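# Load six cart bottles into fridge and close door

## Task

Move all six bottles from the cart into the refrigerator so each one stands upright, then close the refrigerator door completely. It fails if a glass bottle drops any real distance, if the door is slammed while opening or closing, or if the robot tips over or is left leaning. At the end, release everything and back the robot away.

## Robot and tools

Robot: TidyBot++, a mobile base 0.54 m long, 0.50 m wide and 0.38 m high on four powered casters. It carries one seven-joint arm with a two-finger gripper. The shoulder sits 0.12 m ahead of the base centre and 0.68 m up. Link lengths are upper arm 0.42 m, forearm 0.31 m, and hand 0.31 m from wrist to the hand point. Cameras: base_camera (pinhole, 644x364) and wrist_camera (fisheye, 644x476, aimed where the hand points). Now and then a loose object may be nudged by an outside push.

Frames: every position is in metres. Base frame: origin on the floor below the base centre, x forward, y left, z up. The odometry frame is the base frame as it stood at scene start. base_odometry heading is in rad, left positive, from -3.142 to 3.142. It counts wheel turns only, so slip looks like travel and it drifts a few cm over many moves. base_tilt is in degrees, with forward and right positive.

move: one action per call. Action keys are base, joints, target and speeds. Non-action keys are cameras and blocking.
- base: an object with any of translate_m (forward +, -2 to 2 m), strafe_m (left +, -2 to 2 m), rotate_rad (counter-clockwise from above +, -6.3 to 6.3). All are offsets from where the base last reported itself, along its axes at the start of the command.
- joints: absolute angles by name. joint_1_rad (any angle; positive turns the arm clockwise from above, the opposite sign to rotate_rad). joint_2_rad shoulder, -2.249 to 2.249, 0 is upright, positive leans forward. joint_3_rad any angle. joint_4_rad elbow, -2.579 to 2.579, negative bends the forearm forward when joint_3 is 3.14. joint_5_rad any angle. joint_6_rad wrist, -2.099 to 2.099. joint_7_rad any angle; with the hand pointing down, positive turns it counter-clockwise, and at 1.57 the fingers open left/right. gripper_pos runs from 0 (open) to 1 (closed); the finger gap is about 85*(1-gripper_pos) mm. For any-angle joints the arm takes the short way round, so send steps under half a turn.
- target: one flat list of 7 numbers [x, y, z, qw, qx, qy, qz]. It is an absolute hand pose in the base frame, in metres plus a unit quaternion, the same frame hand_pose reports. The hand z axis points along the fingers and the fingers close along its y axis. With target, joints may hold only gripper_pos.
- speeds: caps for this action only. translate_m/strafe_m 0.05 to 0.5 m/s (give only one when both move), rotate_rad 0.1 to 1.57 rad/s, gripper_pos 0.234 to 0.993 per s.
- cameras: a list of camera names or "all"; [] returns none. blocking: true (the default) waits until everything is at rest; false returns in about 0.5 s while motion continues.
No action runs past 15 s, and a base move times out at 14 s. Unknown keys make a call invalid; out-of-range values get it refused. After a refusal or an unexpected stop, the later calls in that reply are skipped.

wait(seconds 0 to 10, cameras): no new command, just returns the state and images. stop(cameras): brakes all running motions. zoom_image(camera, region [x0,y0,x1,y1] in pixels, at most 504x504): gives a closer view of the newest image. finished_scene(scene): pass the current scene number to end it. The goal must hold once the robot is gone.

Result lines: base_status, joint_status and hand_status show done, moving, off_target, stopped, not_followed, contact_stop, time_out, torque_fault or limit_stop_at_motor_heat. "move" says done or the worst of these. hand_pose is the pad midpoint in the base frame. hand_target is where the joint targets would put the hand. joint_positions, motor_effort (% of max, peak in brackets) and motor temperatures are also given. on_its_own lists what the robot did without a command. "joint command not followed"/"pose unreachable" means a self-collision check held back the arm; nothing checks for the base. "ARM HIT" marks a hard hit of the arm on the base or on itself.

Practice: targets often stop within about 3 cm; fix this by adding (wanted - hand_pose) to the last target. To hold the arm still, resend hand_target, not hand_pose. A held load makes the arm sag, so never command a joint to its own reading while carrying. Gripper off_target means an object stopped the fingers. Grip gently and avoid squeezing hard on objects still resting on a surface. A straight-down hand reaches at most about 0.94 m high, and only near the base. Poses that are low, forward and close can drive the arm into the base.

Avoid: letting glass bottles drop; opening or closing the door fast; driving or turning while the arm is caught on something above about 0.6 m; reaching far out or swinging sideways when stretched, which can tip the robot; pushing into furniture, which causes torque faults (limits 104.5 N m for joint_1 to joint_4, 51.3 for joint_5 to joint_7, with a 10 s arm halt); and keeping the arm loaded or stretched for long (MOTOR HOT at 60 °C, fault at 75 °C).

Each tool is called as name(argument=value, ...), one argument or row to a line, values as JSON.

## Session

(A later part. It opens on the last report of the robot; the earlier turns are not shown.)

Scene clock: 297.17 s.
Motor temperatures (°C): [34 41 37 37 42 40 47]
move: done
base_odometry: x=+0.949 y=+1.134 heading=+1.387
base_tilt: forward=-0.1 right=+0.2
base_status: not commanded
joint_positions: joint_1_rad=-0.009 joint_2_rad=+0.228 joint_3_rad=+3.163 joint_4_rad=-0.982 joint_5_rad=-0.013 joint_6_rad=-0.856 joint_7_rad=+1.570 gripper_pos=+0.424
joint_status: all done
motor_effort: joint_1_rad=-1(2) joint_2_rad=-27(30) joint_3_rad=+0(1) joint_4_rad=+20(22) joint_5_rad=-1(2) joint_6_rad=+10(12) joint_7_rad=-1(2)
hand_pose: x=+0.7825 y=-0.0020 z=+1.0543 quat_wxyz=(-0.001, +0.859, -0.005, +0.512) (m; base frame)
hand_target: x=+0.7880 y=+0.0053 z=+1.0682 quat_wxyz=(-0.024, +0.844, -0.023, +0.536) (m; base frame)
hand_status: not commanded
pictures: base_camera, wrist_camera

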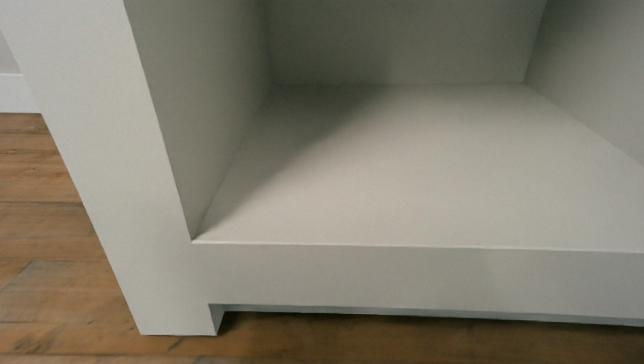

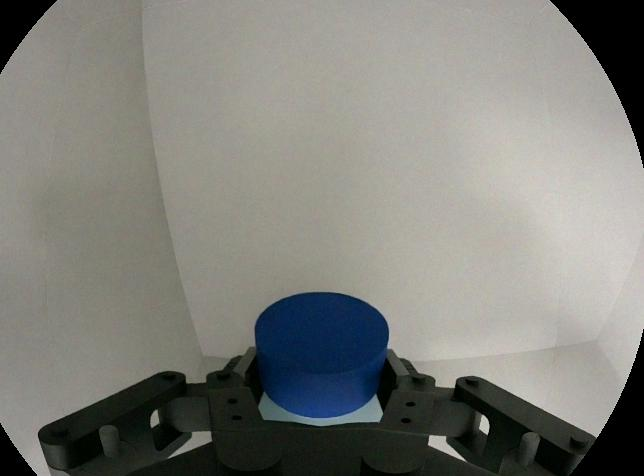

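move(
  joints={"joint_4_rad":-1.02,"joint_6_rad":-0.77},
  cameras=[],
)

move(
  joints={"joint_4_rad":-1.04,"joint_6_rad":-0.75},
  cameras=[],
)

Scene clock: 301.23 s.
Motor temperatures (°C): [34 41 37 37 42 40 47]
move: done
base_odometry: x=+0.949 y=+1.134 heading=+1.387
base_tilt: forward=-0.1 right=+0.2
base_status: not commanded
joint_positions: joint_1_rad=-0.009 joint_2_rad=+0.228 joint_3_rad=+3.163 joint_4_rad=-0.994 joint_5_rad=-0.013 joint_6_rad=-0.831 joint_7_rad=+1.570 gripper_pos=+0.424
joint_status: all done
motor_effort: joint_1_rad=-1(2) joint_2_rad=-25(27) joint_3_rad=+0(1) joint_4_rad=+19(20) joint_5_rad=-1(1) joint_6_rad=+10(11) joint_7_rad=-1(2)
hand_pose: x=+0.7858 y=-0.0020 z=+1.0546 quat_wxyz=(-0.001, +0.855, -0.006, +0.518) (m; base frame)
hand_target: x=+0.7901 y=+0.0051 z=+1.0622 quat_wxyz=(-0.024, +0.844, -0.024, +0.536) (m; base frame)
hand_status: not commanded
pictures: none
No camera images: "cameras" was empty.

Scene clock: 301.80 s.
Motor temperatures (°C): [34 41 37 37 42 40 47]
move: done
base_odometry: x=+0.949 y=+1.134 heading=+1.387
base_tilt: forward=-0.1 right=+0.2
base_status: not commanded
joint_positions: joint_1_rad=-0.009 joint_2_rad=+0.228 joint_3_rad=+3.163 joint_4_rad=-1.006 joint_5_rad=-0.013 joint_6_rad=-0.805 joint_7_rad=+1.570 gripper_pos=+0.424
joint_status: all done
motor_effort: joint_1_rad=-1(1) joint_2_rad=-23(25) joint_3_rad=+0(2) joint_4_rad=+18(20) joint_5_rad=+0(1) joint_6_rad=+9(10) joint_7_rad=-1(2)
hand_pose: x=+0.7888 y=-0.0022 z=+1.0548 quat_wxyz=(-0.001, +0.852, -0.006, +0.524) (m; base frame)
hand_target: x=+0.7921 y=+0.0049 z=+1.0563 quat_wxyz=(-0.024, +0.844, -0.024, +0.536) (m; base frame)
hand_status: not commanded
pictures: none
No camera images: "cameras" was empty.

move(
  joints={"joint_4_rad":-1.07,"joint_6_rad":-0.65},
  cameras=[],
)

Scene clock: 307.37 s.
Motor temperatures (°C): [34 41 37 36 42 40 47]
move: done
base_odometry: x=+0.949 y=+1.134 heading=+1.387
base_tilt: forward=-0.1 right=+0.2
base_status: not commanded
joint_positions: joint_1_rad=-0.009 joint_2_rad=+0.228 joint_3_rad=+3.163 joint_4_rad=-1.054 joint_5_rad=-0.013 joint_6_rad=-0.709 joint_7_rad=+1.570 gripper_pos=+0.424
joint_status: all done
motor_effort: joint_1_rad=-1(2) joint_2_rad=-26(31) joint_3_rad=+0(1) joint_4_rad=+20(22) joint_5_rad=-1(2) joint_6_rad=+10(13) joint_7_rad=-1(1)
hand_pose: x=+0.7999 y=-0.0026 z=+1.0539 quat_wxyz=(-0.001, +0.839, -0.006, +0.544) (m; base frame)
hand_target: x=+0.8034 y=+0.0040 z=+1.0673 quat_wxyz=(-0.024, +0.824, -0.024, +0.565) (m; base frame)
hand_status: not commanded
pictures: none
No camera images: "cameras" was empty.

move(
  joints={"joint_4_rad":-1.12,"joint_6_rad":-0.58},
  cameras=[],
)

move(
  joints={"joint_4_rad":-1.14,"joint_6_rad":-0.57},
)

Scene clock: 310.27 s.
Motor temperatures (°C): [34 41 37 36 42 40 47]
move: done
base_odometry: x=+0.949 y=+1.134 heading=+1.387
base_tilt: forward=-0.1 right=+0.2
base_status: not commanded
joint_positions: joint_1_rad=-0.009 joint_2_rad=+0.228 joint_3_rad=+3.163 joint_4_rad=-1.088 joint_5_rad=-0.013 joint_6_rad=-0.638 joint_7_rad=+1.569 gripper_pos=+0.424
joint_status: all done
motor_effort: joint_1_rad=-1(1) joint_2_rad=-24(27) joint_3_rad=+1(2) joint_4_rad=+18(21) joint_5_rad=+0(1) joint_6_rad=+10(11) joint_7_rad=-1(2)
hand_pose: x=+0.8071 y=-0.0029 z=+1.0546 quat_wxyz=(-0.001, +0.829, -0.007, +0.560) (m; base frame)
hand_target: x=+0.8096 y=+0.0033 z=+1.0579 quat_wxyz=(-0.024, +0.819, -0.025, +0.573) (m; base frame)
hand_status: not commanded
pictures: none
No camera images: "cameras" was empty.

Scene clock: 310.83 s.
Motor temperatures (°C): [34 41 37 36 42 40 47]
move: done
base_odometry: x=+0.949 y=+1.134 heading=+1.387
base_tilt: forward=-0.1 right=+0.2
base_status: not commanded
joint_positions: joint_1_rad=-0.009 joint_2_rad=+0.225 joint_3_rad=+3.163 joint_4_rad=-1.100 joint_5_rad=-0.013 joint_6_rad=-0.619 joint_7_rad=+1.569 gripper_pos=+0.424
joint_status: all done
motor_effort: joint_1_rad=+0(1) joint_2_rad=-22(24) joint_3_rad=+1(1) joint_4_rad=+17(18) joint_5_rad=+0(1) joint_6_rad=+8(10) joint_7_rad=+0(1)
hand_pose: x=+0.8080 y=-0.0030 z=+1.0544 quat_wxyz=(-0.001, +0.826, -0.007, +0.563) (m; base frame)
hand_target: x=+0.8099 y=+0.0032 z=+1.0488 quat_wxyz=(-0.024, +0.822, -0.026, +0.569) (m; base frame)
hand_status: not commanded
pictures: base_camera, wrist_camera

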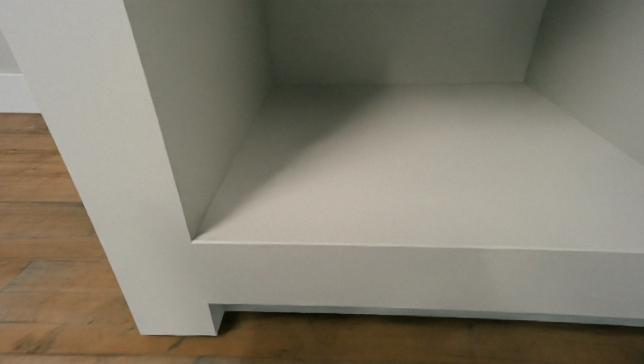

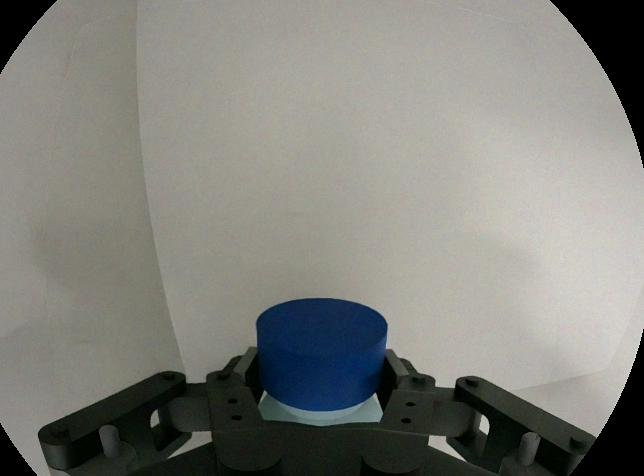

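move(
  joints={"gripper_pos":0.03},
  speeds={"gripper_pos":0.3},
  cameras=[],
)

move(
  base={"translate_m":-0.12},
  speeds={"translate_m":0.2},
)

Scene clock: 315.70 s.
Motor temperatures (°C): [34 41 37 36 42 40 47]
move: done
base_odometry: x=+0.949 y=+1.134 heading=+1.387
base_tilt: forward=-0.1 right=+0.2
base_status: not commanded
joint_positions: joint_1_rad=-0.009 joint_2_rad=+0.225 joint_3_rad=+3.163 joint_4_rad=-1.107 joint_5_rad=-0.013 joint_6_rad=-0.619 joint_7_rad=+1.569 gripper_pos=+0.032
joint_status: all done
motor_effort: joint_1_rad=-1(3) joint_2_rad=-25(26) joint_3_rad=+0(2) joint_4_rad=+18(19) joint_5_rad=-1(2) joint_6_rad=+9(9) joint_7_rad=-1(2)
hand_pose: x=+0.8077 y=-0.0030 z=+1.0503 quat_wxyz=(-0.001, +0.828, -0.007, +0.560) (m; base frame)
hand_target: x=+0.8099 y=+0.0032 z=+1.0488 quat_wxyz=(-0.024, +0.822, -0.026, +0.569) (m; base frame)
hand_status: not commanded
pictures: none
No camera images: "cameras" was empty.

Scene clock: 317.00 s.
Motor temperatures (°C): [34 41 37 36 42 40 47]
move: done
base_odometry: x=+0.927 y=+1.016 heading=+1.388
base_tilt: forward=-0.1 right=+0.2
base_status: done
joint_positions: joint_1_rad=-0.009 joint_2_rad=+0.225 joint_3_rad=+3.163 joint_4_rad=-1.108 joint_5_rad=-0.013 joint_6_rad=-0.619 joint_7_rad=+1.569 gripper_pos=+0.032
joint_status: not commanded
motor_effort: joint_1_rad=-1(3) joint_2_rad=-24(29) joint_3_rad=+0(1) joint_4_rad=+18(19) joint_5_rad=-1(2) joint_6_rad=+8(9) joint_7_rad=-1(2)
hand_pose: x=+0.8077 y=-0.0030 z=+1.0498 quat_wxyz=(-0.001, +0.828, -0.007, +0.560) (m; base frame)
hand_target: x=+0.8099 y=+0.0032 z=+1.0488 quat_wxyz=(-0.024, +0.822, -0.026, +0.569) (m; base frame)
hand_status: not commanded
pictures: base_camera, wrist_camera

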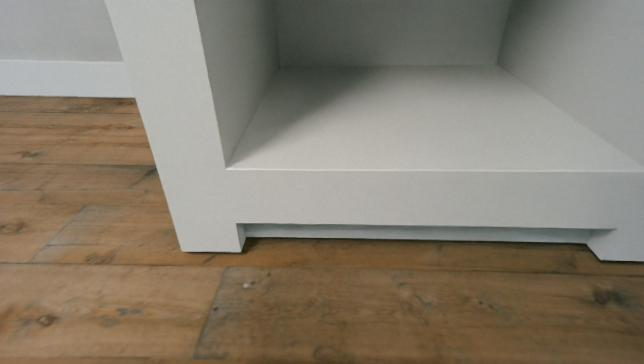

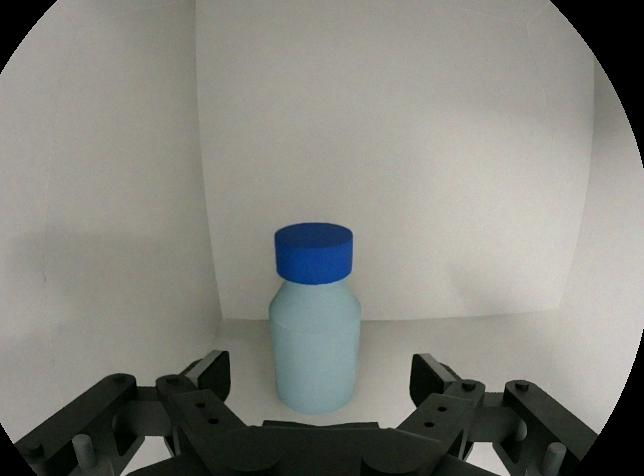

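move(
  base={"translate_m":-0.55},
  joints={"joint_2_rad":0.2,"joint_4_rad":-1.25,"joint_6_rad":-0.57},
  cameras=[],
)

Scene clock: 336.73 s.
Motor temperatures (°C): [34 42 37 36 42 40 47]
move: done
base_odometry: x=+0.827 y=+0.475 heading=+1.388
base_tilt: forward=-0.1 right=+0.2
base_status: done
joint_positions: joint_1_rad=-0.009 joint_2_rad=+0.215 joint_3_rad=+3.163 joint_4_rad=-1.224 joint_5_rad=-0.013 joint_6_rad=-0.616 joint_7_rad=+1.569 gripper_pos=+0.032
joint_status: all done
motor_effort: joint_1_rad=-2(2) joint_2_rad=-25(29) joint_3_rad=+0(1) joint_4_rad=+18(20) joint_5_rad=-1(2) joint_6_rad=+8(9) joint_7_rad=-1(2)
hand_pose: x=+0.7963 y=-0.0033 z=+0.9894 quat_wxyz=(-0.001, +0.856, -0.008, +0.517) (m; base frame)
hand_target: x=+0.7953 y=+0.0030 z=+0.9969 quat_wxyz=(-0.023, +0.846, -0.027, +0.531) (m; base frame)
hand_status: not commanded
pictures: none
No camera images: "cameras" was empty.

move(
  base={"translate_m":-1.64,"strafe_m":0.151,"rotate_rad":-1.088},
  speeds={"rotate_rad":0.32},
)

Scene clock: 350.80 s.
Motor temperatures (°C): [34 42 37 36 42 40 47]
move: done
base_odometry: x=+0.380 y=-1.110 heading=+0.299
base_tilt: forward=-0.1 right=+0.2
base_status: done
joint_positions: joint_1_rad=-0.007 joint_2_rad=+0.215 joint_3_rad=+3.163 joint_4_rad=-1.224 joint_5_rad=-0.014 joint_6_rad=-0.616 joint_7_rad=+1.569 gripper_pos=+0.032
joint_status: not commanded
motor_effort: joint_1_rad=-2(6) joint_2_rad=-25(28) joint_3_rad=+0(3) joint_4_rad=+19(19) joint_5_rad=-1(2) joint_6_rad=+8(9) joint_7_rad=-1(2)
hand_pose: x=+0.7962 y=-0.0039 z=+0.9896 quat_wxyz=(-0.002, +0.856, -0.008, +0.517) (m; base frame)
hand_target: x=+0.7953 y=+0.0030 z=+0.9969 quat_wxyz=(-0.023, +0.846, -0.027, +0.531) (m; base frame)
hand_status: not commanded
pictures: base_camera, wrist_camera

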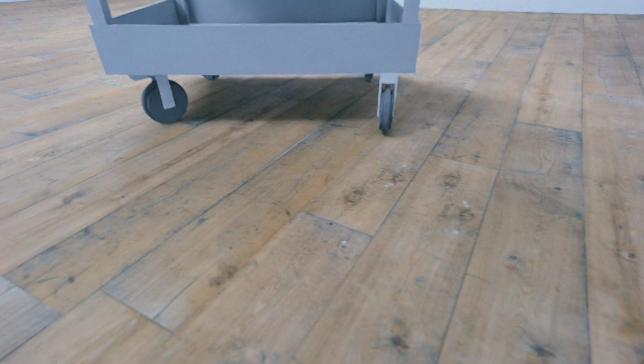

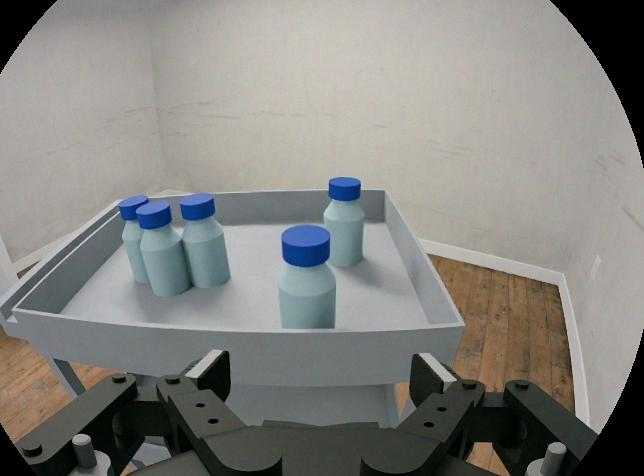

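move(
  base={"translate_m":0.14,"strafe_m":0.015},
  speeds={"translate_m":0.2},
  joints={"joint_2_rad":0.2,"joint_4_rad":-1.6,"joint_6_rad":-0.2},
  cameras=["wrist_camera"],
)

Scene clock: 359.57 s.
Motor temperatures (°C): [34 42 37 36 42 40 47]
move: done
base_odometry: x=+0.509 y=-1.054 heading=+0.298
base_tilt: forward=-0.1 right=+0.2
base_status: done
joint_positions: joint_1_rad=-0.007 joint_2_rad=+0.209 joint_3_rad=+3.163 joint_4_rad=-1.567 joint_5_rad=-0.014 joint_6_rad=-0.256 joint_7_rad=+1.569 gripper_pos=+0.032
joint_status: all done
motor_effort: joint_1_rad=-2(4) joint_2_rad=-24(29) joint_3_rad=+0(1) joint_4_rad=+18(20) joint_5_rad=-1(1) joint_6_rad=+8(9) joint_7_rad=-1(2)
hand_pose: x=+0.7932 y=-0.0058 z=+0.8906 quat_wxyz=(+0.000, +0.850, -0.011, +0.527) (m; base frame)
hand_target: x=+0.7920 y=-0.0011 z=+0.8932 quat_wxyz=(-0.020, +0.841, -0.032, +0.540) (m; base frame)
hand_status: not commanded
pictures: wrist_camera

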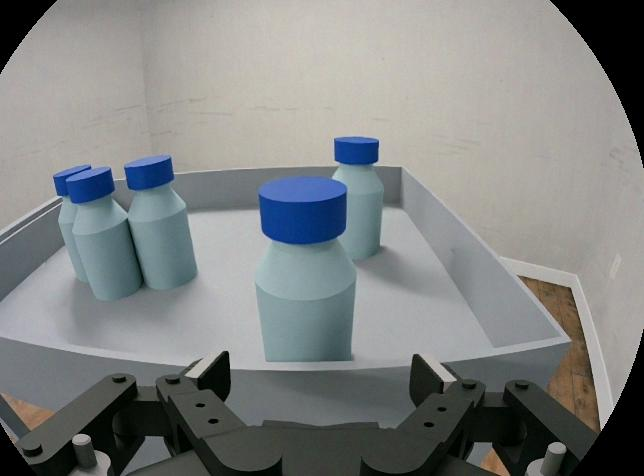

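move(
  base={"translate_m":0.0,"strafe_m":0.01},
  speeds={"translate_m":0.1},
  joints={"joint_2_rad":0.2,"joint_4_rad":-1.47,"joint_6_rad":-0.28},
  cameras=["wrist_camera"],
)

Scene clock: 363.93 s.
Motor temperatures (°C): [34 42 37 36 42 40 47]
move: done
base_odometry: x=+0.507 y=-1.045 heading=+0.298
base_tilt: forward=-0.1 right=+0.2
base_status: done
joint_positions: joint_1_rad=-0.008 joint_2_rad=+0.209 joint_3_rad=+3.162 joint_4_rad=-1.476 joint_5_rad=-0.014 joint_6_rad=-0.255 joint_7_rad=+1.569 gripper_pos=+0.032
joint_status: all done
motor_effort: joint_1_rad=-2(5) joint_2_rad=-24(26) joint_3_rad=+0(2) joint_4_rad=+18(20) joint_5_rad=-1(1) joint_6_rad=+8(9) joint_7_rad=-1(2)
hand_pose: x=+0.8093 y=-0.0047 z=+0.9448 quat_wxyz=(-0.001, +0.825, -0.009, +0.565) (m; base frame)
hand_target: x=+0.8048 y=-0.0002 z=+0.9478 quat_wxyz=(-0.021, +0.827, -0.030, +0.561) (m; base frame)
hand_status: not commanded
pictures: wrist_camera

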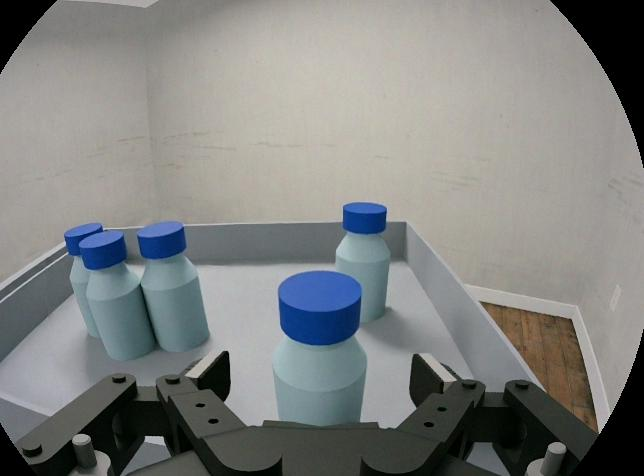

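move(
  base={"translate_m":0.055},
  speeds={"translate_m":0.1},
  joints={"joint_2_rad":0.2,"joint_4_rad":-1.54,"joint_6_rad":-0.22},
  cameras=["wrist_camera"],
)

Scene clock: 368.17 s.
Motor temperatures (°C): [34 42 37 36 42 40 47]
move: done
base_odometry: x=+0.559 y=-1.028 heading=+0.298
base_tilt: forward=-0.1 right=+0.2
base_status: done
joint_positions: joint_1_rad=-0.008 joint_2_rad=+0.208 joint_3_rad=+3.162 joint_4_rad=-1.516 joint_5_rad=-0.014 joint_6_rad=-0.247 joint_7_rad=+1.569 gripper_pos=+0.032
joint_status: all done
motor_effort: joint_1_rad=-1(4) joint_2_rad=-25(27) joint_3_rad=+0(1) joint_4_rad=+18(20) joint_5_rad=-1(1) joint_6_rad=+9(10) joint_7_rad=-2(2)
hand_pose: x=+0.8036 y=-0.0048 z=+0.9241 quat_wxyz=(-0.001, +0.834, -0.010, +0.552) (m; base frame)
hand_target: x=+0.8007 y=-0.0009 z=+0.9231 quat_wxyz=(-0.020, +0.830, -0.031, +0.557) (m; base frame)
hand_status: not commanded
pictures: wrist_camera

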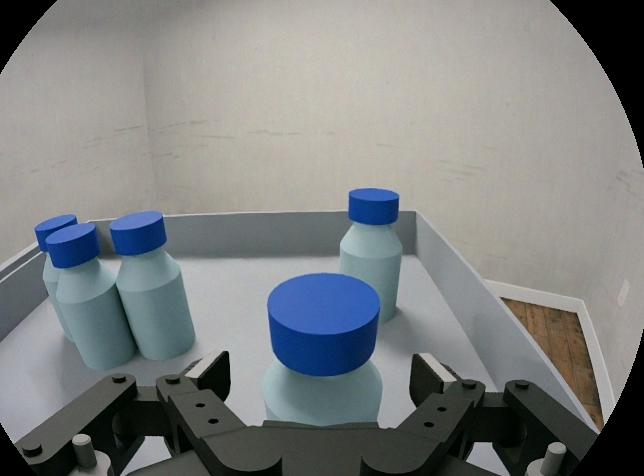

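move(
  base={"translate_m":0.03,"strafe_m":-0.002},
  speeds={"translate_m":0.08},
  cameras=["wrist_camera"],
)

move(
  joints={"gripper_pos":0.5},
  speeds={"gripper_pos":0.234},
  cameras=[],
)

Scene clock: 372.30 s.
Motor temperatures (°C): [34 42 37 36 42 40 47]
move: done
base_odometry: x=+0.589 y=-1.021 heading=+0.299
base_tilt: forward=-0.1 right=+0.2
base_status: done
joint_positions: joint_1_rad=-0.008 joint_2_rad=+0.208 joint_3_rad=+3.162 joint_4_rad=-1.516 joint_5_rad=-0.014 joint_6_rad=-0.247 joint_7_rad=+1.569 gripper_pos=+0.032
joint_status: not commanded
motor_effort: joint_1_rad=-2(3) joint_2_rad=-24(27) joint_3_rad=+0(1) joint_4_rad=+19(19) joint_5_rad=-1(1) joint_6_rad=+9(9) joint_7_rad=-1(2)
hand_pose: x=+0.8035 y=-0.0048 z=+0.9244 quat_wxyz=(-0.001, +0.833, -0.010, +0.553) (m; base frame)
hand_target: x=+0.8007 y=-0.0009 z=+0.9231 quat_wxyz=(-0.020, +0.830, -0.031, +0.557) (m; base frame)
hand_status: not commanded
pictures: wrist_camera

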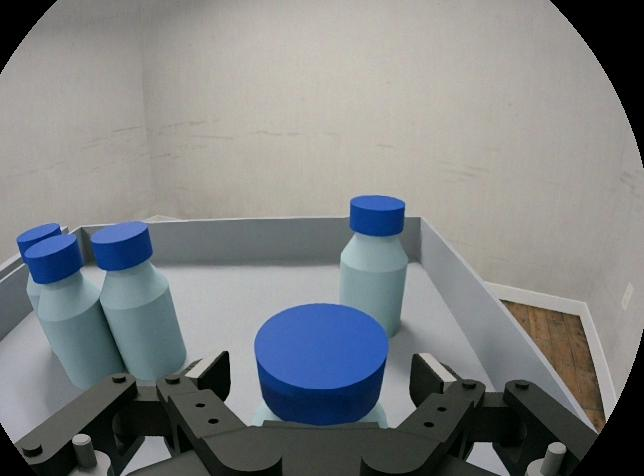

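Scene clock: 374.63 s.
Motor temperatures (°C): [34 42 37 36 42 40 47]
move: off_target
base_odometry: x=+0.589 y=-1.021 heading=+0.299
base_tilt: forward=-0.1 right=+0.2
base_status: not commanded
joint_positions: joint_1_rad=-0.008 joint_2_rad=+0.208 joint_3_rad=+3.162 joint_4_rad=-1.516 joint_5_rad=-0.014 joint_6_rad=-0.247 joint_7_rad=+1.569 gripper_pos=+0.419
joint_status: gripper_pos off_target (ended at +0.419, target +0.500)
motor_effort: joint_1_rad=-3(4) joint_2_rad=-22(25) joint_3_rad=-1(1) joint_4_rad=+17(19) joint_5_rad=-1(2) joint_6_rad=+8(9) joint_7_rad=-2(3)
hand_pose: x=+0.8035 y=-0.0048 z=+0.9245 quat_wxyz=(-0.001, +0.833, -0.010, +0.553) (m; base frame)
hand_target: x=+0.8007 y=-0.0009 z=+0.9231 quat_wxyz=(-0.020, +0.830, -0.031, +0.557) (m; base frame)
hand_status: not commanded
pictures: none
No camera images: "cameras" was empty.

move(
  joints={"joint_2_rad":0.22,"joint_4_rad":-0.83,"joint_6_rad":-0.92},
  cameras=[],
)

move(
  base={"translate_m":-0.307,"strafe_m":0.325},
  speeds={"translate_m":0.35},
)

Scene clock: 394.93 s.
Motor temperatures (°C): [34 43 37 36 42 40 47]
move: done
base_odometry: x=+0.589 y=-1.021 heading=+0.299
base_tilt: forward=-0.1 right=+0.2
base_status: not commanded
joint_positions: joint_1_rad=-0.008 joint_2_rad=+0.217 joint_3_rad=+3.162 joint_4_rad=-0.873 joint_5_rad=-0.015 joint_6_rad=-0.879 joint_7_rad=+1.569 gripper_pos=+0.419
joint_status: all done
motor_effort: joint_1_rad=-1(4) joint_2_rad=-29(33) joint_3_rad=+0(1) joint_4_rad=+22(26) joint_5_rad=-1(2) joint_6_rad=+13(15) joint_7_rad=-1(2)
hand_pose: x=+0.7756 y=-0.0010 z=+1.1173 quat_wxyz=(-0.003, +0.833, -0.005, +0.553) (m; base frame)
hand_target: x=+0.7705 y=+0.0066 z=+1.1279 quat_wxyz=(-0.025, +0.833, -0.020, +0.552) (m; base frame)
hand_status: not commanded
pictures: none
No camera images: "cameras" was empty.

Scene clock: 397.20 s.
Motor temperatures (°C): [34 43 37 36 42 40 47]
move: done
base_odometry: x=+0.200 y=-0.801 heading=+0.298
base_tilt: forward=-0.2 right=+0.2
base_status: done
joint_positions: joint_1_rad=-0.009 joint_2_rad=+0.222 joint_3_rad=+3.162 joint_4_rad=-0.871 joint_5_rad=-0.015 joint_6_rad=-0.884 joint_7_rad=+1.569 gripper_pos=+0.419
joint_status: not commanded
motor_effort: joint_1_rad=-2(4) joint_2_rad=-28(31) joint_3_rad=+1(2) joint_4_rad=+21(22) joint_5_rad=-1(2) joint_6_rad=+13(13) joint_7_rad=-1(2)
hand_pose: x=+0.7768 y=-0.0008 z=+1.1137 quat_wxyz=(-0.003, +0.835, -0.005, +0.550) (m; base frame)
hand_target: x=+0.7705 y=+0.0066 z=+1.1279 quat_wxyz=(-0.025, +0.833, -0.020, +0.552) (m; base frame)
hand_status: not commanded
pictures: base_camera, wrist_camera

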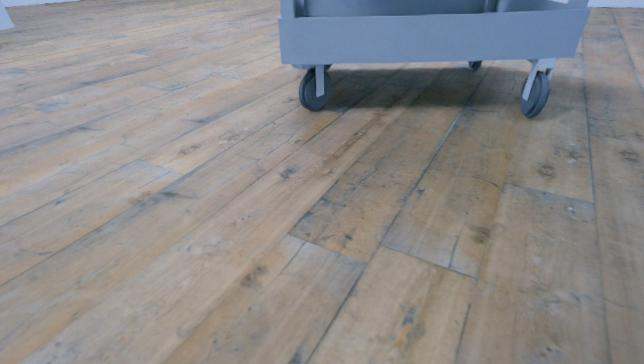

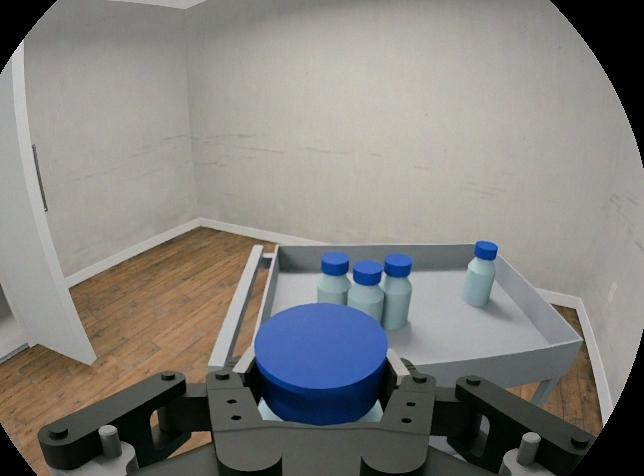

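move(
  base={"translate_m":1.200,"strafe_m":1.200,"rotate_rad":1.089},
)

Scene clock: 407.77 s.
Motor temperatures (°C): [34 43 37 36 42 40 47]
move: done
base_odometry: x=+0.994 y=+0.699 heading=+1.388
base_tilt: forward=-0.1 right=+0.2
base_status: done
joint_positions: joint_1_rad=-0.012 joint_2_rad=+0.230 joint_3_rad=+3.162 joint_4_rad=-0.870 joint_5_rad=-0.015 joint_6_rad=-0.886 joint_7_rad=+1.569 gripper_pos=+0.419
joint_status: not commanded
motor_effort: joint_1_rad=-2(8) joint_2_rad=-30(32) joint_3_rad=+0(5) joint_4_rad=+22(22) joint_5_rad=-1(4) joint_6_rad=+13(14) joint_7_rad=-1(2)
hand_pose: x=+0.7801 y=+0.0016 z=+1.1085 quat_wxyz=(-0.004, +0.838, -0.004, +0.546) (m; base frame)
hand_target: x=+0.7705 y=+0.0066 z=+1.1279 quat_wxyz=(-0.025, +0.833, -0.020, +0.552) (m; base frame)
hand_status: not commanded
pictures: base_camera, wrist_camera

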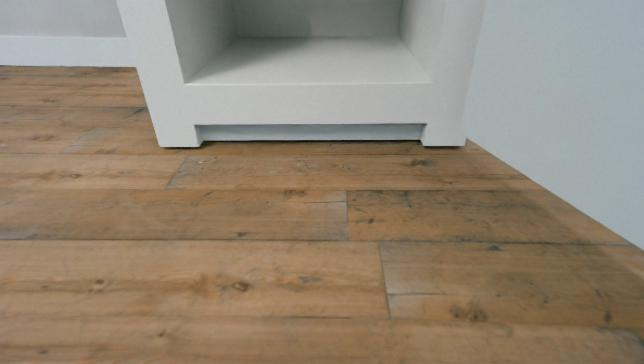

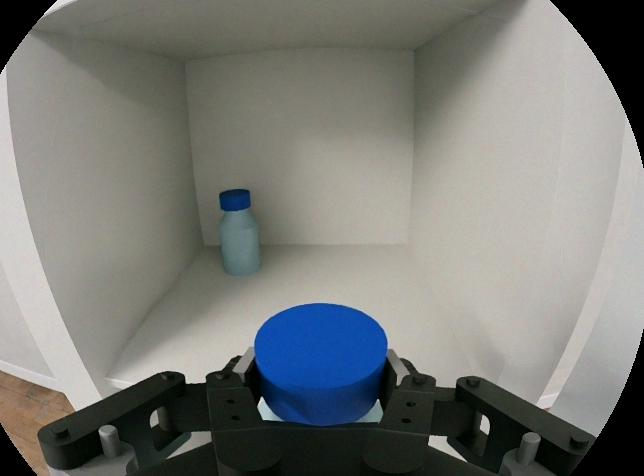

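move(
)

Scene clock: 429.70 s.
Motor temperatures (°C): [33 43 37 36 42 40 47]
base_odometry: x=+0.994 y=+0.699 heading=+1.388
base_tilt: forward=-0.1 right=+0.2
base_status: done
joint_positions: joint_1_rad=-0.012 joint_2_rad=+0.230 joint_3_rad=+3.162 joint_4_rad=-0.870 joint_5_rad=-0.015 joint_6_rad=-0.886 joint_7_rad=+1.569 gripper_pos=+0.419
joint_status: not commanded
motor_effort: joint_1_rad=-2(8) joint_2_rad=-29(32) joint_3_rad=+0(5) joint_4_rad=+22(22) joint_5_rad=-1(4) joint_6_rad=+13(14) joint_7_rad=-1(2)
hand_pose: x=+0.7801 y=+0.0016 z=+1.1085 quat_wxyz=(-0.004, +0.838, -0.004, +0.546) (m; base frame)
hand_target: x=+0.7705 y=+0.0066 z=+1.1279 quat_wxyz=(-0.025, +0.833, -0.020, +0.552) (m; base frame)
hand_status: not commanded
pictures: base_camera, wrist_camera

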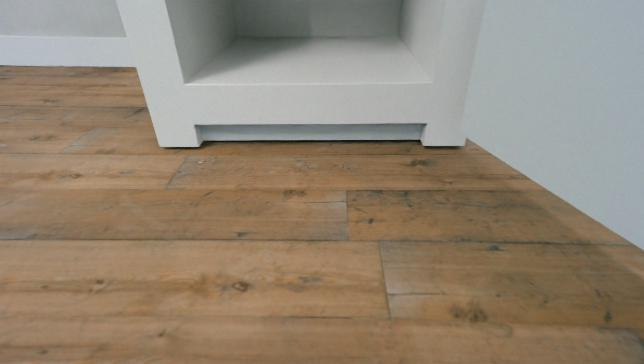

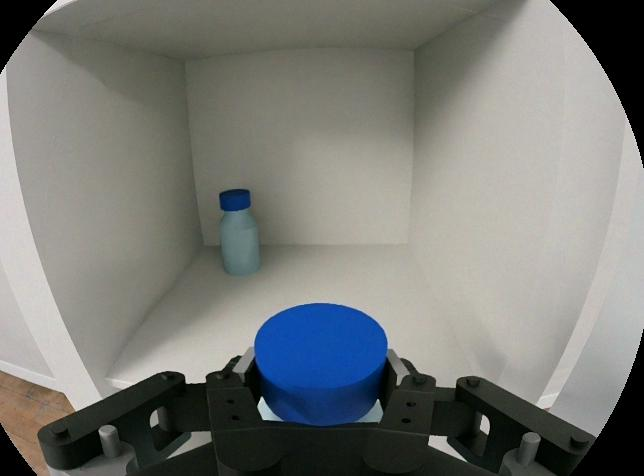

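move(
  base={"translate_m":0.418,"strafe_m":-0.004},
  speeds={"translate_m":0.2},
)

move(
  joints={"joint_1_rad":-0.01,"joint_2_rad":0.22,"joint_3_rad":3.16,"joint_4_rad":-0.99,"joint_5_rad":-0.035,"joint_6_rad":-0.74,"joint_7_rad":1.53},
)

move(
  joints={"joint_1_rad":-0.01,"joint_2_rad":0.22,"joint_3_rad":3.16,"joint_4_rad":-1.06,"joint_5_rad":-0.035,"joint_6_rad":-0.66,"joint_7_rad":1.53},
)

Scene clock: 437.17 s.
Motor temperatures (°C): [33 43 37 36 42 40 47]
move: done
base_odometry: x=+1.074 y=+1.110 heading=+1.388
base_tilt: forward=-0.1 right=+0.2
base_status: done
joint_positions: joint_1_rad=-0.012 joint_2_rad=+0.232 joint_3_rad=+3.162 joint_4_rad=-0.869 joint_5_rad=-0.015 joint_6_rad=-0.887 joint_7_rad=+1.569 gripper_pos=+0.419
joint_status: not commanded
motor_effort: joint_1_rad=-2(4) joint_2_rad=-29(33) joint_3_rad=+0(1) joint_4_rad=+21(22) joint_5_rad=-1(2) joint_6_rad=+12(14) joint_7_rad=-1(2)
hand_pose: x=+0.7807 y=+0.0016 z=+1.1075 quat_wxyz=(-0.004, +0.838, -0.004, +0.545) (m; base frame)
hand_target: x=+0.7705 y=+0.0066 z=+1.1279 quat_wxyz=(-0.025, +0.833, -0.020, +0.552) (m; base frame)
hand_status: not commanded
pictures: base_camera, wrist_camera

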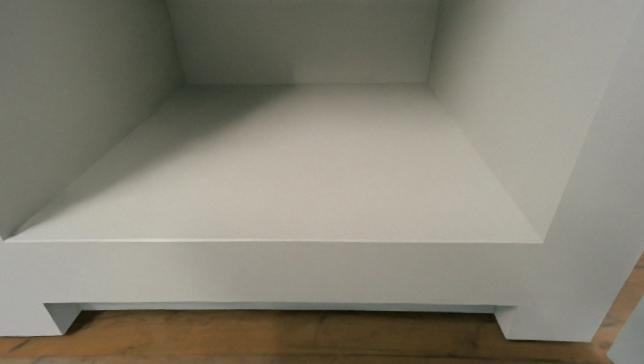

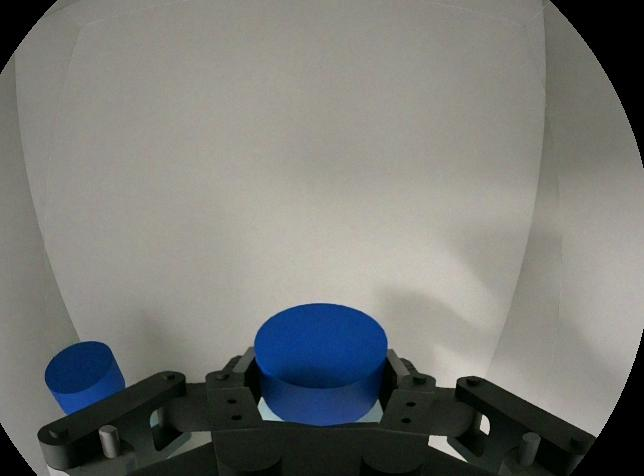

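Scene clock: 438.23 s.
Motor temperatures (°C): [33 43 37 36 42 40 47]
move: done
base_odometry: x=+1.074 y=+1.110 heading=+1.388
base_tilt: forward=-0.1 right=+0.2
base_status: not commanded
joint_positions: joint_1_rad=-0.012 joint_2_rad=+0.232 joint_3_rad=+3.162 joint_4_rad=-0.986 joint_5_rad=-0.015 joint_6_rad=-0.821 joint_7_rad=+1.569 gripper_pos=+0.419
joint_status: all done
motor_effort: joint_1_rad=-1(3) joint_2_rad=-30(31) joint_3_rad=+0(1) joint_4_rad=+22(24) joint_5_rad=-1(2) joint_6_rad=+13(14) joint_7_rad=-1(2)
hand_pose: x=+0.7888 y=+0.0011 z=+1.0595 quat_wxyz=(-0.004, +0.852, -0.005, +0.524) (m; base frame)
hand_target: x=+0.7943 y=+0.0050 z=+1.0882 quat_wxyz=(-0.025, +0.827, -0.023, +0.561) (m; base frame)
hand_status: not commanded
pictures: base_camera, wrist_camera

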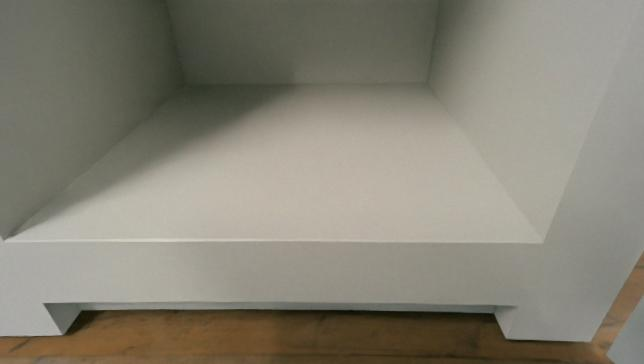

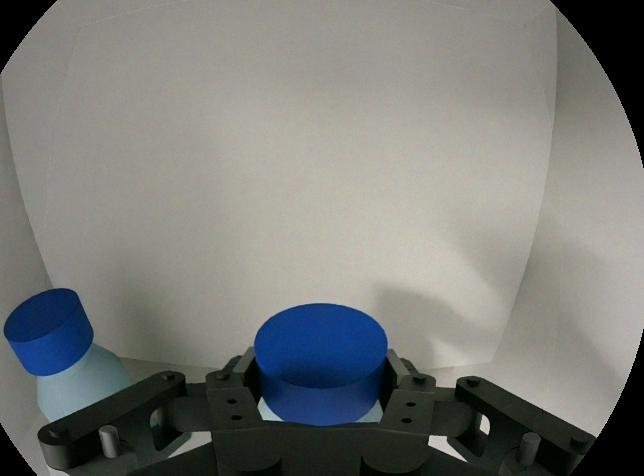

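Scene clock: 439.03 s.
Motor temperatures (°C): [33 43 37 36 42 40 47]
move: done
base_odometry: x=+1.074 y=+1.110 heading=+1.388
base_tilt: forward=-0.1 right=+0.2
base_status: not commanded
joint_positions: joint_1_rad=-0.012 joint_2_rad=+0.232 joint_3_rad=+3.162 joint_4_rad=-1.036 joint_5_rad=-0.015 joint_6_rad=-0.725 joint_7_rad=+1.569 gripper_pos=+0.419
joint_status: all done
motor_effort: joint_1_rad=-1(2) joint_2_rad=-28(30) joint_3_rad=+0(1) joint_4_rad=+20(22) joint_5_rad=-1(2) joint_6_rad=+10(13) joint_7_rad=-2(2)
hand_pose: x=+0.7999 y=+0.0007 z=+1.0574 quat_wxyz=(-0.004, +0.840, -0.005, +0.543) (m; base frame)
hand_target: x=+0.8025 y=+0.0042 z=+1.0703 quat_wxyz=(-0.024, +0.824, -0.024, +0.565) (m; base frame)
hand_status: not commanded
pictures: base_camera, wrist_camera

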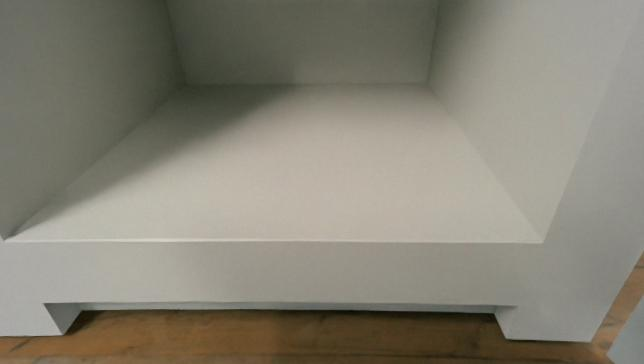

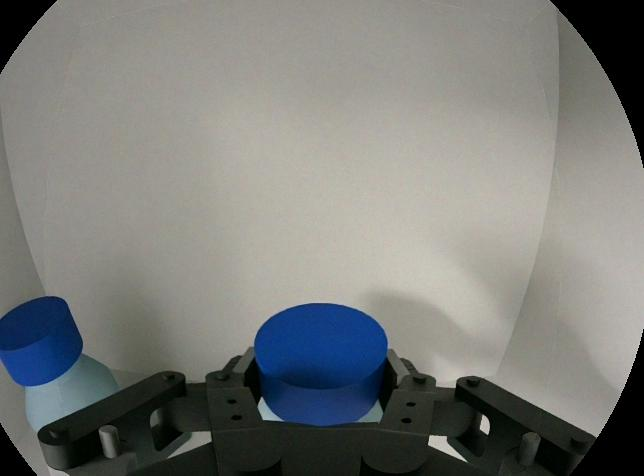

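move(
  joints={"joint_1_rad":-0.01,"joint_2_rad":0.22,"joint_3_rad":3.16,"joint_4_rad":-1.09,"joint_5_rad":-0.035,"joint_6_rad":-0.61,"joint_7_rad":1.53},
  cameras=["wrist_camera"],
)

move(
  joints={"joint_1_rad":-0.01,"joint_2_rad":0.22,"joint_3_rad":3.16,"joint_4_rad":-1.12,"joint_5_rad":-0.035,"joint_6_rad":-0.58,"joint_7_rad":1.53},
  cameras=["wrist_camera"],
)

Scene clock: 444.40 s.
Motor temperatures (°C): [33 43 37 36 42 40 46]
move: done
base_odometry: x=+1.074 y=+1.110 heading=+1.388
base_tilt: forward=-0.1 right=+0.2
base_status: not commanded
joint_positions: joint_1_rad=-0.012 joint_2_rad=+0.231 joint_3_rad=+3.162 joint_4_rad=-1.062 joint_5_rad=-0.015 joint_6_rad=-0.674 joint_7_rad=+1.568 gripper_pos=+0.419
joint_status: all done
motor_effort: joint_1_rad=-1(2) joint_2_rad=-24(28) joint_3_rad=+0(2) joint_4_rad=+19(20) joint_5_rad=-1(2) joint_6_rad=+10(11) joint_7_rad=-2(2)
hand_pose: x=+0.8052 y=+0.0005 z=+1.0571 quat_wxyz=(-0.004, +0.832, -0.005, +0.554) (m; base frame)
hand_target: x=+0.8073 y=+0.0037 z=+1.0670 quat_wxyz=(-0.024, +0.819, -0.025, +0.573) (m; base frame)
hand_status: not commanded
pictures: wrist_camera

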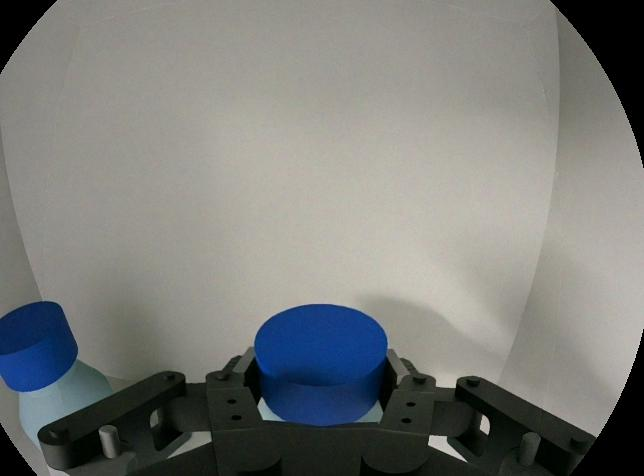

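Scene clock: 445.03 s.
Motor temperatures (°C): [33 43 37 36 42 40 46]
move: done
base_odometry: x=+1.074 y=+1.110 heading=+1.388
base_tilt: forward=-0.1 right=+0.1
base_status: not commanded
joint_positions: joint_1_rad=-0.012 joint_2_rad=+0.227 joint_3_rad=+3.162 joint_4_rad=-1.085 joint_5_rad=-0.015 joint_6_rad=-0.637 joint_7_rad=+1.568 gripper_pos=+0.419
joint_status: all done
motor_effort: joint_1_rad=+0(1) joint_2_rad=-22(24) joint_3_rad=+1(2) joint_4_rad=+18(19) joint_5_rad=+0(1) joint_6_rad=+10(10) joint_7_rad=-1(2)
hand_pose: x=+0.8072 y=+0.0003 z=+1.0573 quat_wxyz=(-0.004, +0.827, -0.006, +0.562) (m; base frame)
hand_target: x=+0.8096 y=+0.0033 z=+1.0579 quat_wxyz=(-0.024, +0.819, -0.025, +0.573) (m; base frame)
hand_status: not commanded
pictures: wrist_camera

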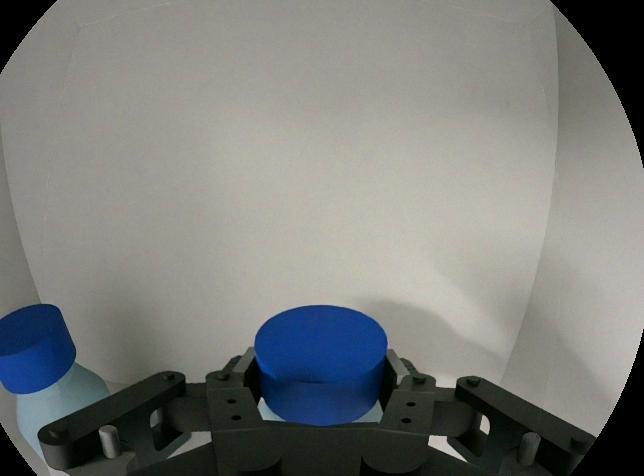

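move(
  joints={"gripper_pos":0.03},
  speeds={"gripper_pos":0.3},
  cameras=["wrist_camera"],
)

move(
  base={"translate_m":-0.12},
  speeds={"translate_m":0.2},
  cameras=["wrist_camera"],
)

Scene clock: 450.27 s.
Motor temperatures (°C): [33 43 37 36 42 40 46]
move: done
base_odometry: x=+1.074 y=+1.110 heading=+1.388
base_tilt: forward=-0.1 right=+0.2
base_status: not commanded
joint_positions: joint_1_rad=-0.012 joint_2_rad=+0.227 joint_3_rad=+3.162 joint_4_rad=-1.087 joint_5_rad=-0.015 joint_6_rad=-0.633 joint_7_rad=+1.568 gripper_pos=+0.032
joint_status: all done
motor_effort: joint_1_rad=-1(2) joint_2_rad=-25(26) joint_3_rad=+0(2) joint_4_rad=+19(19) joint_5_rad=-1(2) joint_6_rad=+8(10) joint_7_rad=-1(2)
hand_pose: x=+0.8076 y=+0.0002 z=+1.0570 quat_wxyz=(-0.004, +0.827, -0.006, +0.562) (m; base frame)
hand_target: x=+0.8096 y=+0.0033 z=+1.0579 quat_wxyz=(-0.024, +0.819, -0.025, +0.573) (m; base frame)
hand_status: not commanded
pictures: wrist_camera

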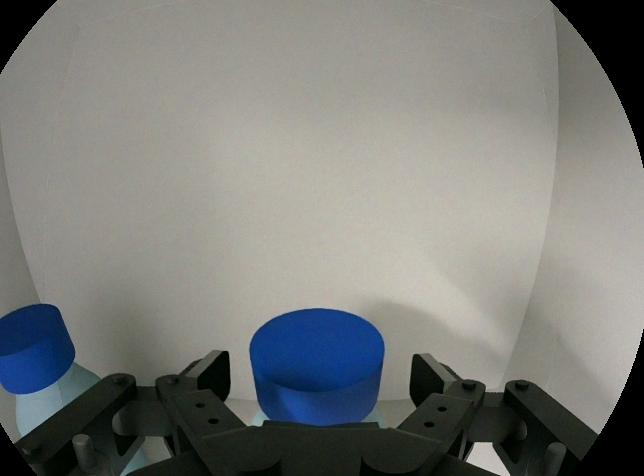

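Scene clock: 451.63 s.
Motor temperatures (°C): [33 43 37 36 42 40 46]
move: done
base_odometry: x=+1.052 y=+0.992 heading=+1.388
base_tilt: forward=-0.1 right=+0.2
base_status: done
joint_positions: joint_1_rad=-0.012 joint_2_rad=+0.227 joint_3_rad=+3.162 joint_4_rad=-1.089 joint_5_rad=-0.015 joint_6_rad=-0.631 joint_7_rad=+1.568 gripper_pos=+0.032
joint_status: not commanded
motor_effort: joint_1_rad=-1(4) joint_2_rad=-25(29) joint_3_rad=+0(1) joint_4_rad=+19(19) joint_5_rad=-1(2) joint_6_rad=+9(9) joint_7_rad=-1(2)
hand_pose: x=+0.8075 y=+0.0002 z=+1.0571 quat_wxyz=(-0.004, +0.827, -0.006, +0.563) (m; base frame)
hand_target: x=+0.8096 y=+0.0033 z=+1.0579 quat_wxyz=(-0.024, +0.819, -0.025, +0.573) (m; base frame)
hand_status: not commanded
pictures: wrist_camera

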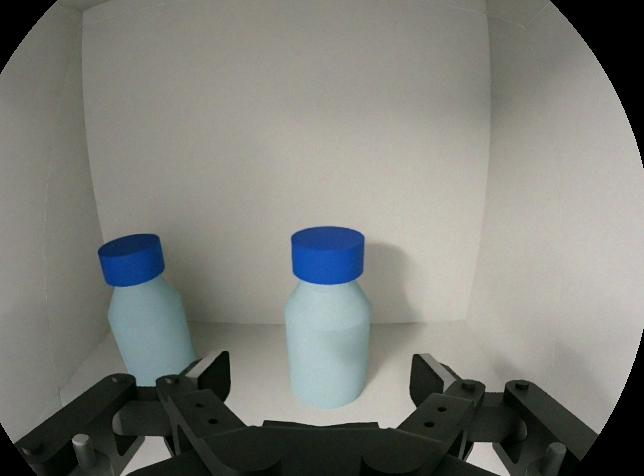

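move(
  base={"translate_m":-0.52},
  cameras=[],
)

move(
  base={"translate_m":-1.685,"strafe_m":0.125,"rotate_rad":-1.09},
  speeds={"rotate_rad":0.34},
)

move(
  joints={"joint_1_rad":-0.01,"joint_2_rad":0.2,"joint_3_rad":3.16,"joint_4_rad":-1.47,"joint_5_rad":-0.035,"joint_6_rad":-0.28,"joint_7_rad":1.53},
  cameras=["wrist_camera"],
)

Scene clock: 467.13 s.
Motor temperatures (°C): [33 43 37 36 42 40 46]
move: done
base_odometry: x=+0.958 y=+0.480 heading=+1.389
base_tilt: forward=-0.2 right=+0.2
base_status: done
joint_positions: joint_1_rad=-0.012 joint_2_rad=+0.223 joint_3_rad=+3.162 joint_4_rad=-1.089 joint_5_rad=-0.015 joint_6_rad=-0.629 joint_7_rad=+1.568 gripper_pos=+0.032
joint_status: not commanded
motor_effort: joint_1_rad=-1(3) joint_2_rad=-25(28) joint_3_rad=+0(1) joint_4_rad=+18(19) joint_5_rad=-1(2) joint_6_rad=+8(9) joint_7_rad=-1(2)
hand_pose: x=+0.8062 y=+0.0002 z=+1.0597 quat_wxyz=(-0.004, +0.825, -0.006, +0.565) (m; base frame)
hand_target: x=+0.8096 y=+0.0033 z=+1.0579 quat_wxyz=(-0.024, +0.819, -0.025, +0.573) (m; base frame)
hand_status: not commanded
pictures: none
No camera images: "cameras" was empty.

Scene clock: 471.77 s.
Motor temperatures (°C): [33 43 37 36 42 40 46]
move: done
base_odometry: x=+0.530 y=-1.154 heading=+0.298
base_tilt: forward=-0.1 right=+0.2
base_status: done
joint_positions: joint_1_rad=-0.004 joint_2_rad=+0.223 joint_3_rad=+3.163 joint_4_rad=-1.090 joint_5_rad=-0.016 joint_6_rad=-0.628 joint_7_rad=+1.568 gripper_pos=+0.032
joint_status: not commanded
motor_effort: joint_1_rad=-2(6) joint_2_rad=-25(28) joint_3_rad=+0(3) joint_4_rad=+18(19) joint_5_rad=-1(2) joint_6_rad=+9(9) joint_7_rad=-1(2)
hand_pose: x=+0.8063 y=-0.0056 z=+1.0599 quat_wxyz=(-0.002, +0.825, -0.009, +0.565) (m; base frame)
hand_target: x=+0.8096 y=+0.0033 z=+1.0579 quat_wxyz=(-0.024, +0.819, -0.025, +0.573) (m; base frame)
hand_status: not commanded
pictures: base_camera, wrist_camera

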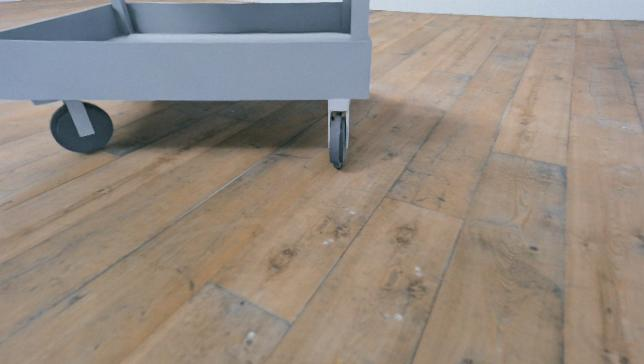

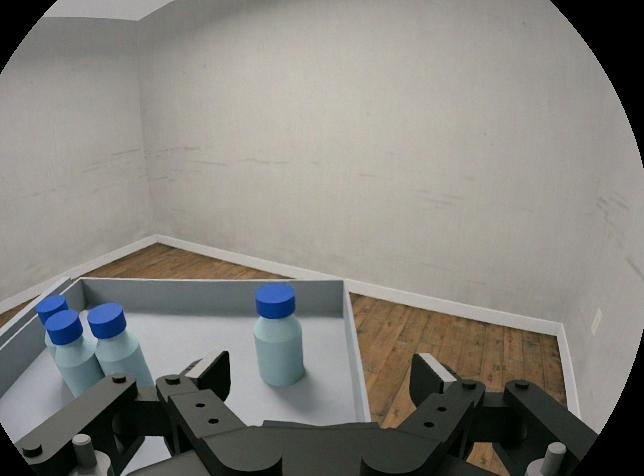

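Scene clock: 473.53 s.
Motor temperatures (°C): [33 43 37 36 42 40 46]
move: done
base_odometry: x=+0.530 y=-1.154 heading=+0.298
base_tilt: forward=-0.1 right=+0.2
base_status: not commanded
joint_positions: joint_1_rad=-0.004 joint_2_rad=+0.223 joint_3_rad=+3.163 joint_4_rad=-1.438 joint_5_rad=-0.016 joint_6_rad=-0.336 joint_7_rad=+1.568 gripper_pos=+0.032
joint_status: all done
motor_effort: joint_1_rad=-2(3) joint_2_rad=-25(27) joint_3_rad=+0(1) joint_4_rad=+19(20) joint_5_rad=-1(2) joint_6_rad=+9(10) joint_7_rad=-1(2)
hand_pose: x=+0.8087 y=-0.0075 z=+0.9355 quat_wxyz=(+0.000, +0.840, -0.012, +0.542) (m; base frame)
hand_target: x=+0.8048 y=-0.0002 z=+0.9478 quat_wxyz=(-0.021, +0.827, -0.030, +0.561) (m; base frame)
hand_status: not commanded
pictures: wrist_camera

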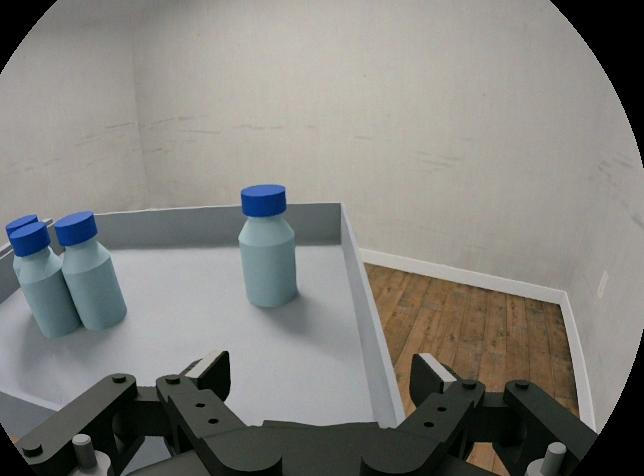

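move(
  base={"translate_m":0.2,"strafe_m":0.078},
  joints={"joint_1_rad":-0.01,"joint_2_rad":0.2,"joint_3_rad":3.16,"joint_4_rad":-1.51,"joint_5_rad":-0.035,"joint_6_rad":-0.24,"joint_7_rad":1.53},
  cameras=["wrist_camera"],
)

Scene clock: 479.00 s.
Motor temperatures (°C): [33 43 37 36 42 40 46]
move: done
base_odometry: x=+0.698 y=-1.021 heading=+0.297
base_tilt: forward=-0.1 right=+0.2
base_status: done
joint_positions: joint_1_rad=-0.004 joint_2_rad=+0.214 joint_3_rad=+3.163 joint_4_rad=-1.481 joint_5_rad=-0.016 joint_6_rad=-0.289 joint_7_rad=+1.568 gripper_pos=+0.032
joint_status: all done
motor_effort: joint_1_rad=-1(4) joint_2_rad=-25(29) joint_3_rad=+1(2) joint_4_rad=+19(20) joint_5_rad=+0(1) joint_6_rad=+8(9) joint_7_rad=-1(2)
hand_pose: x=+0.8056 y=-0.0077 z=+0.9284 quat_wxyz=(+0.000, +0.837, -0.012, +0.547) (m; base frame)
hand_target: x=+0.8033 y=-0.0006 z=+0.9353 quat_wxyz=(-0.021, +0.827, -0.031, +0.561) (m; base frame)
hand_status: not commanded
pictures: wrist_camera

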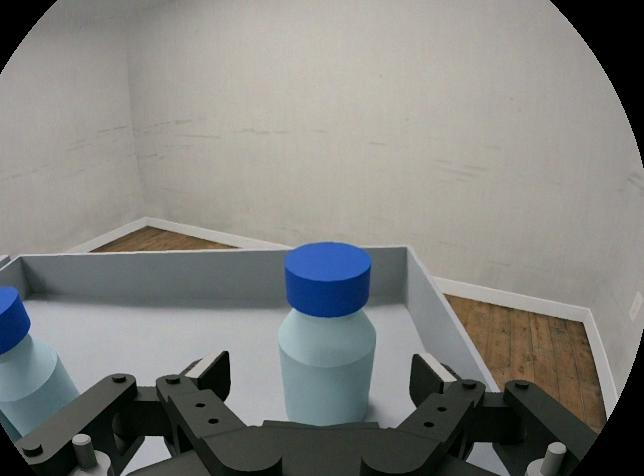

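move(
  base={"translate_m":0.078,"strafe_m":-0.007},
  speeds={"translate_m":0.15},
  joints={"joint_1_rad":-0.01,"joint_2_rad":0.2,"joint_3_rad":3.16,"joint_4_rad":-1.54,"joint_5_rad":-0.035,"joint_6_rad":-0.22,"joint_7_rad":1.53},
  cameras=["wrist_camera"],
)

Scene clock: 483.23 s.
Motor temperatures (°C): [33 43 37 36 42 40 46]
move: done
base_odometry: x=+0.775 y=-1.005 heading=+0.297
base_tilt: forward=-0.1 right=+0.2
base_status: done
joint_positions: joint_1_rad=-0.004 joint_2_rad=+0.211 joint_3_rad=+3.163 joint_4_rad=-1.512 joint_5_rad=-0.016 joint_6_rad=-0.270 joint_7_rad=+1.568 gripper_pos=+0.032
joint_status: all done
motor_effort: joint_1_rad=-1(3) joint_2_rad=-24(27) joint_3_rad=+0(1) joint_4_rad=+18(20) joint_5_rad=-1(2) joint_6_rad=+9(9) joint_7_rad=-1(2)
hand_pose: x=+0.8021 y=-0.0078 z=+0.9180 quat_wxyz=(+0.000, +0.839, -0.012, +0.543) (m; base frame)
hand_target: x=+0.8007 y=-0.0009 z=+0.9231 quat_wxyz=(-0.020, +0.830, -0.031, +0.557) (m; base frame)
hand_status: not commanded
pictures: wrist_camera

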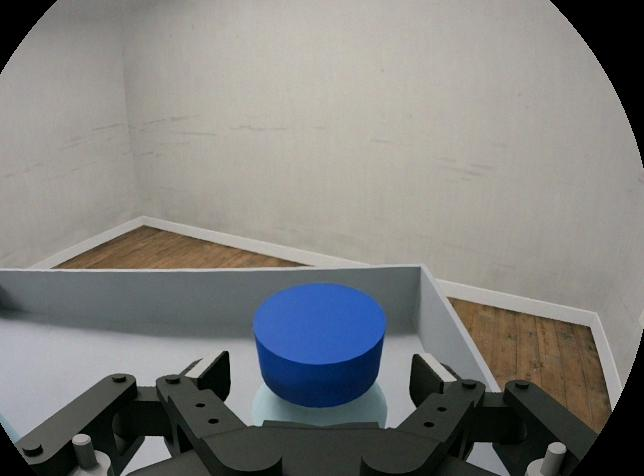

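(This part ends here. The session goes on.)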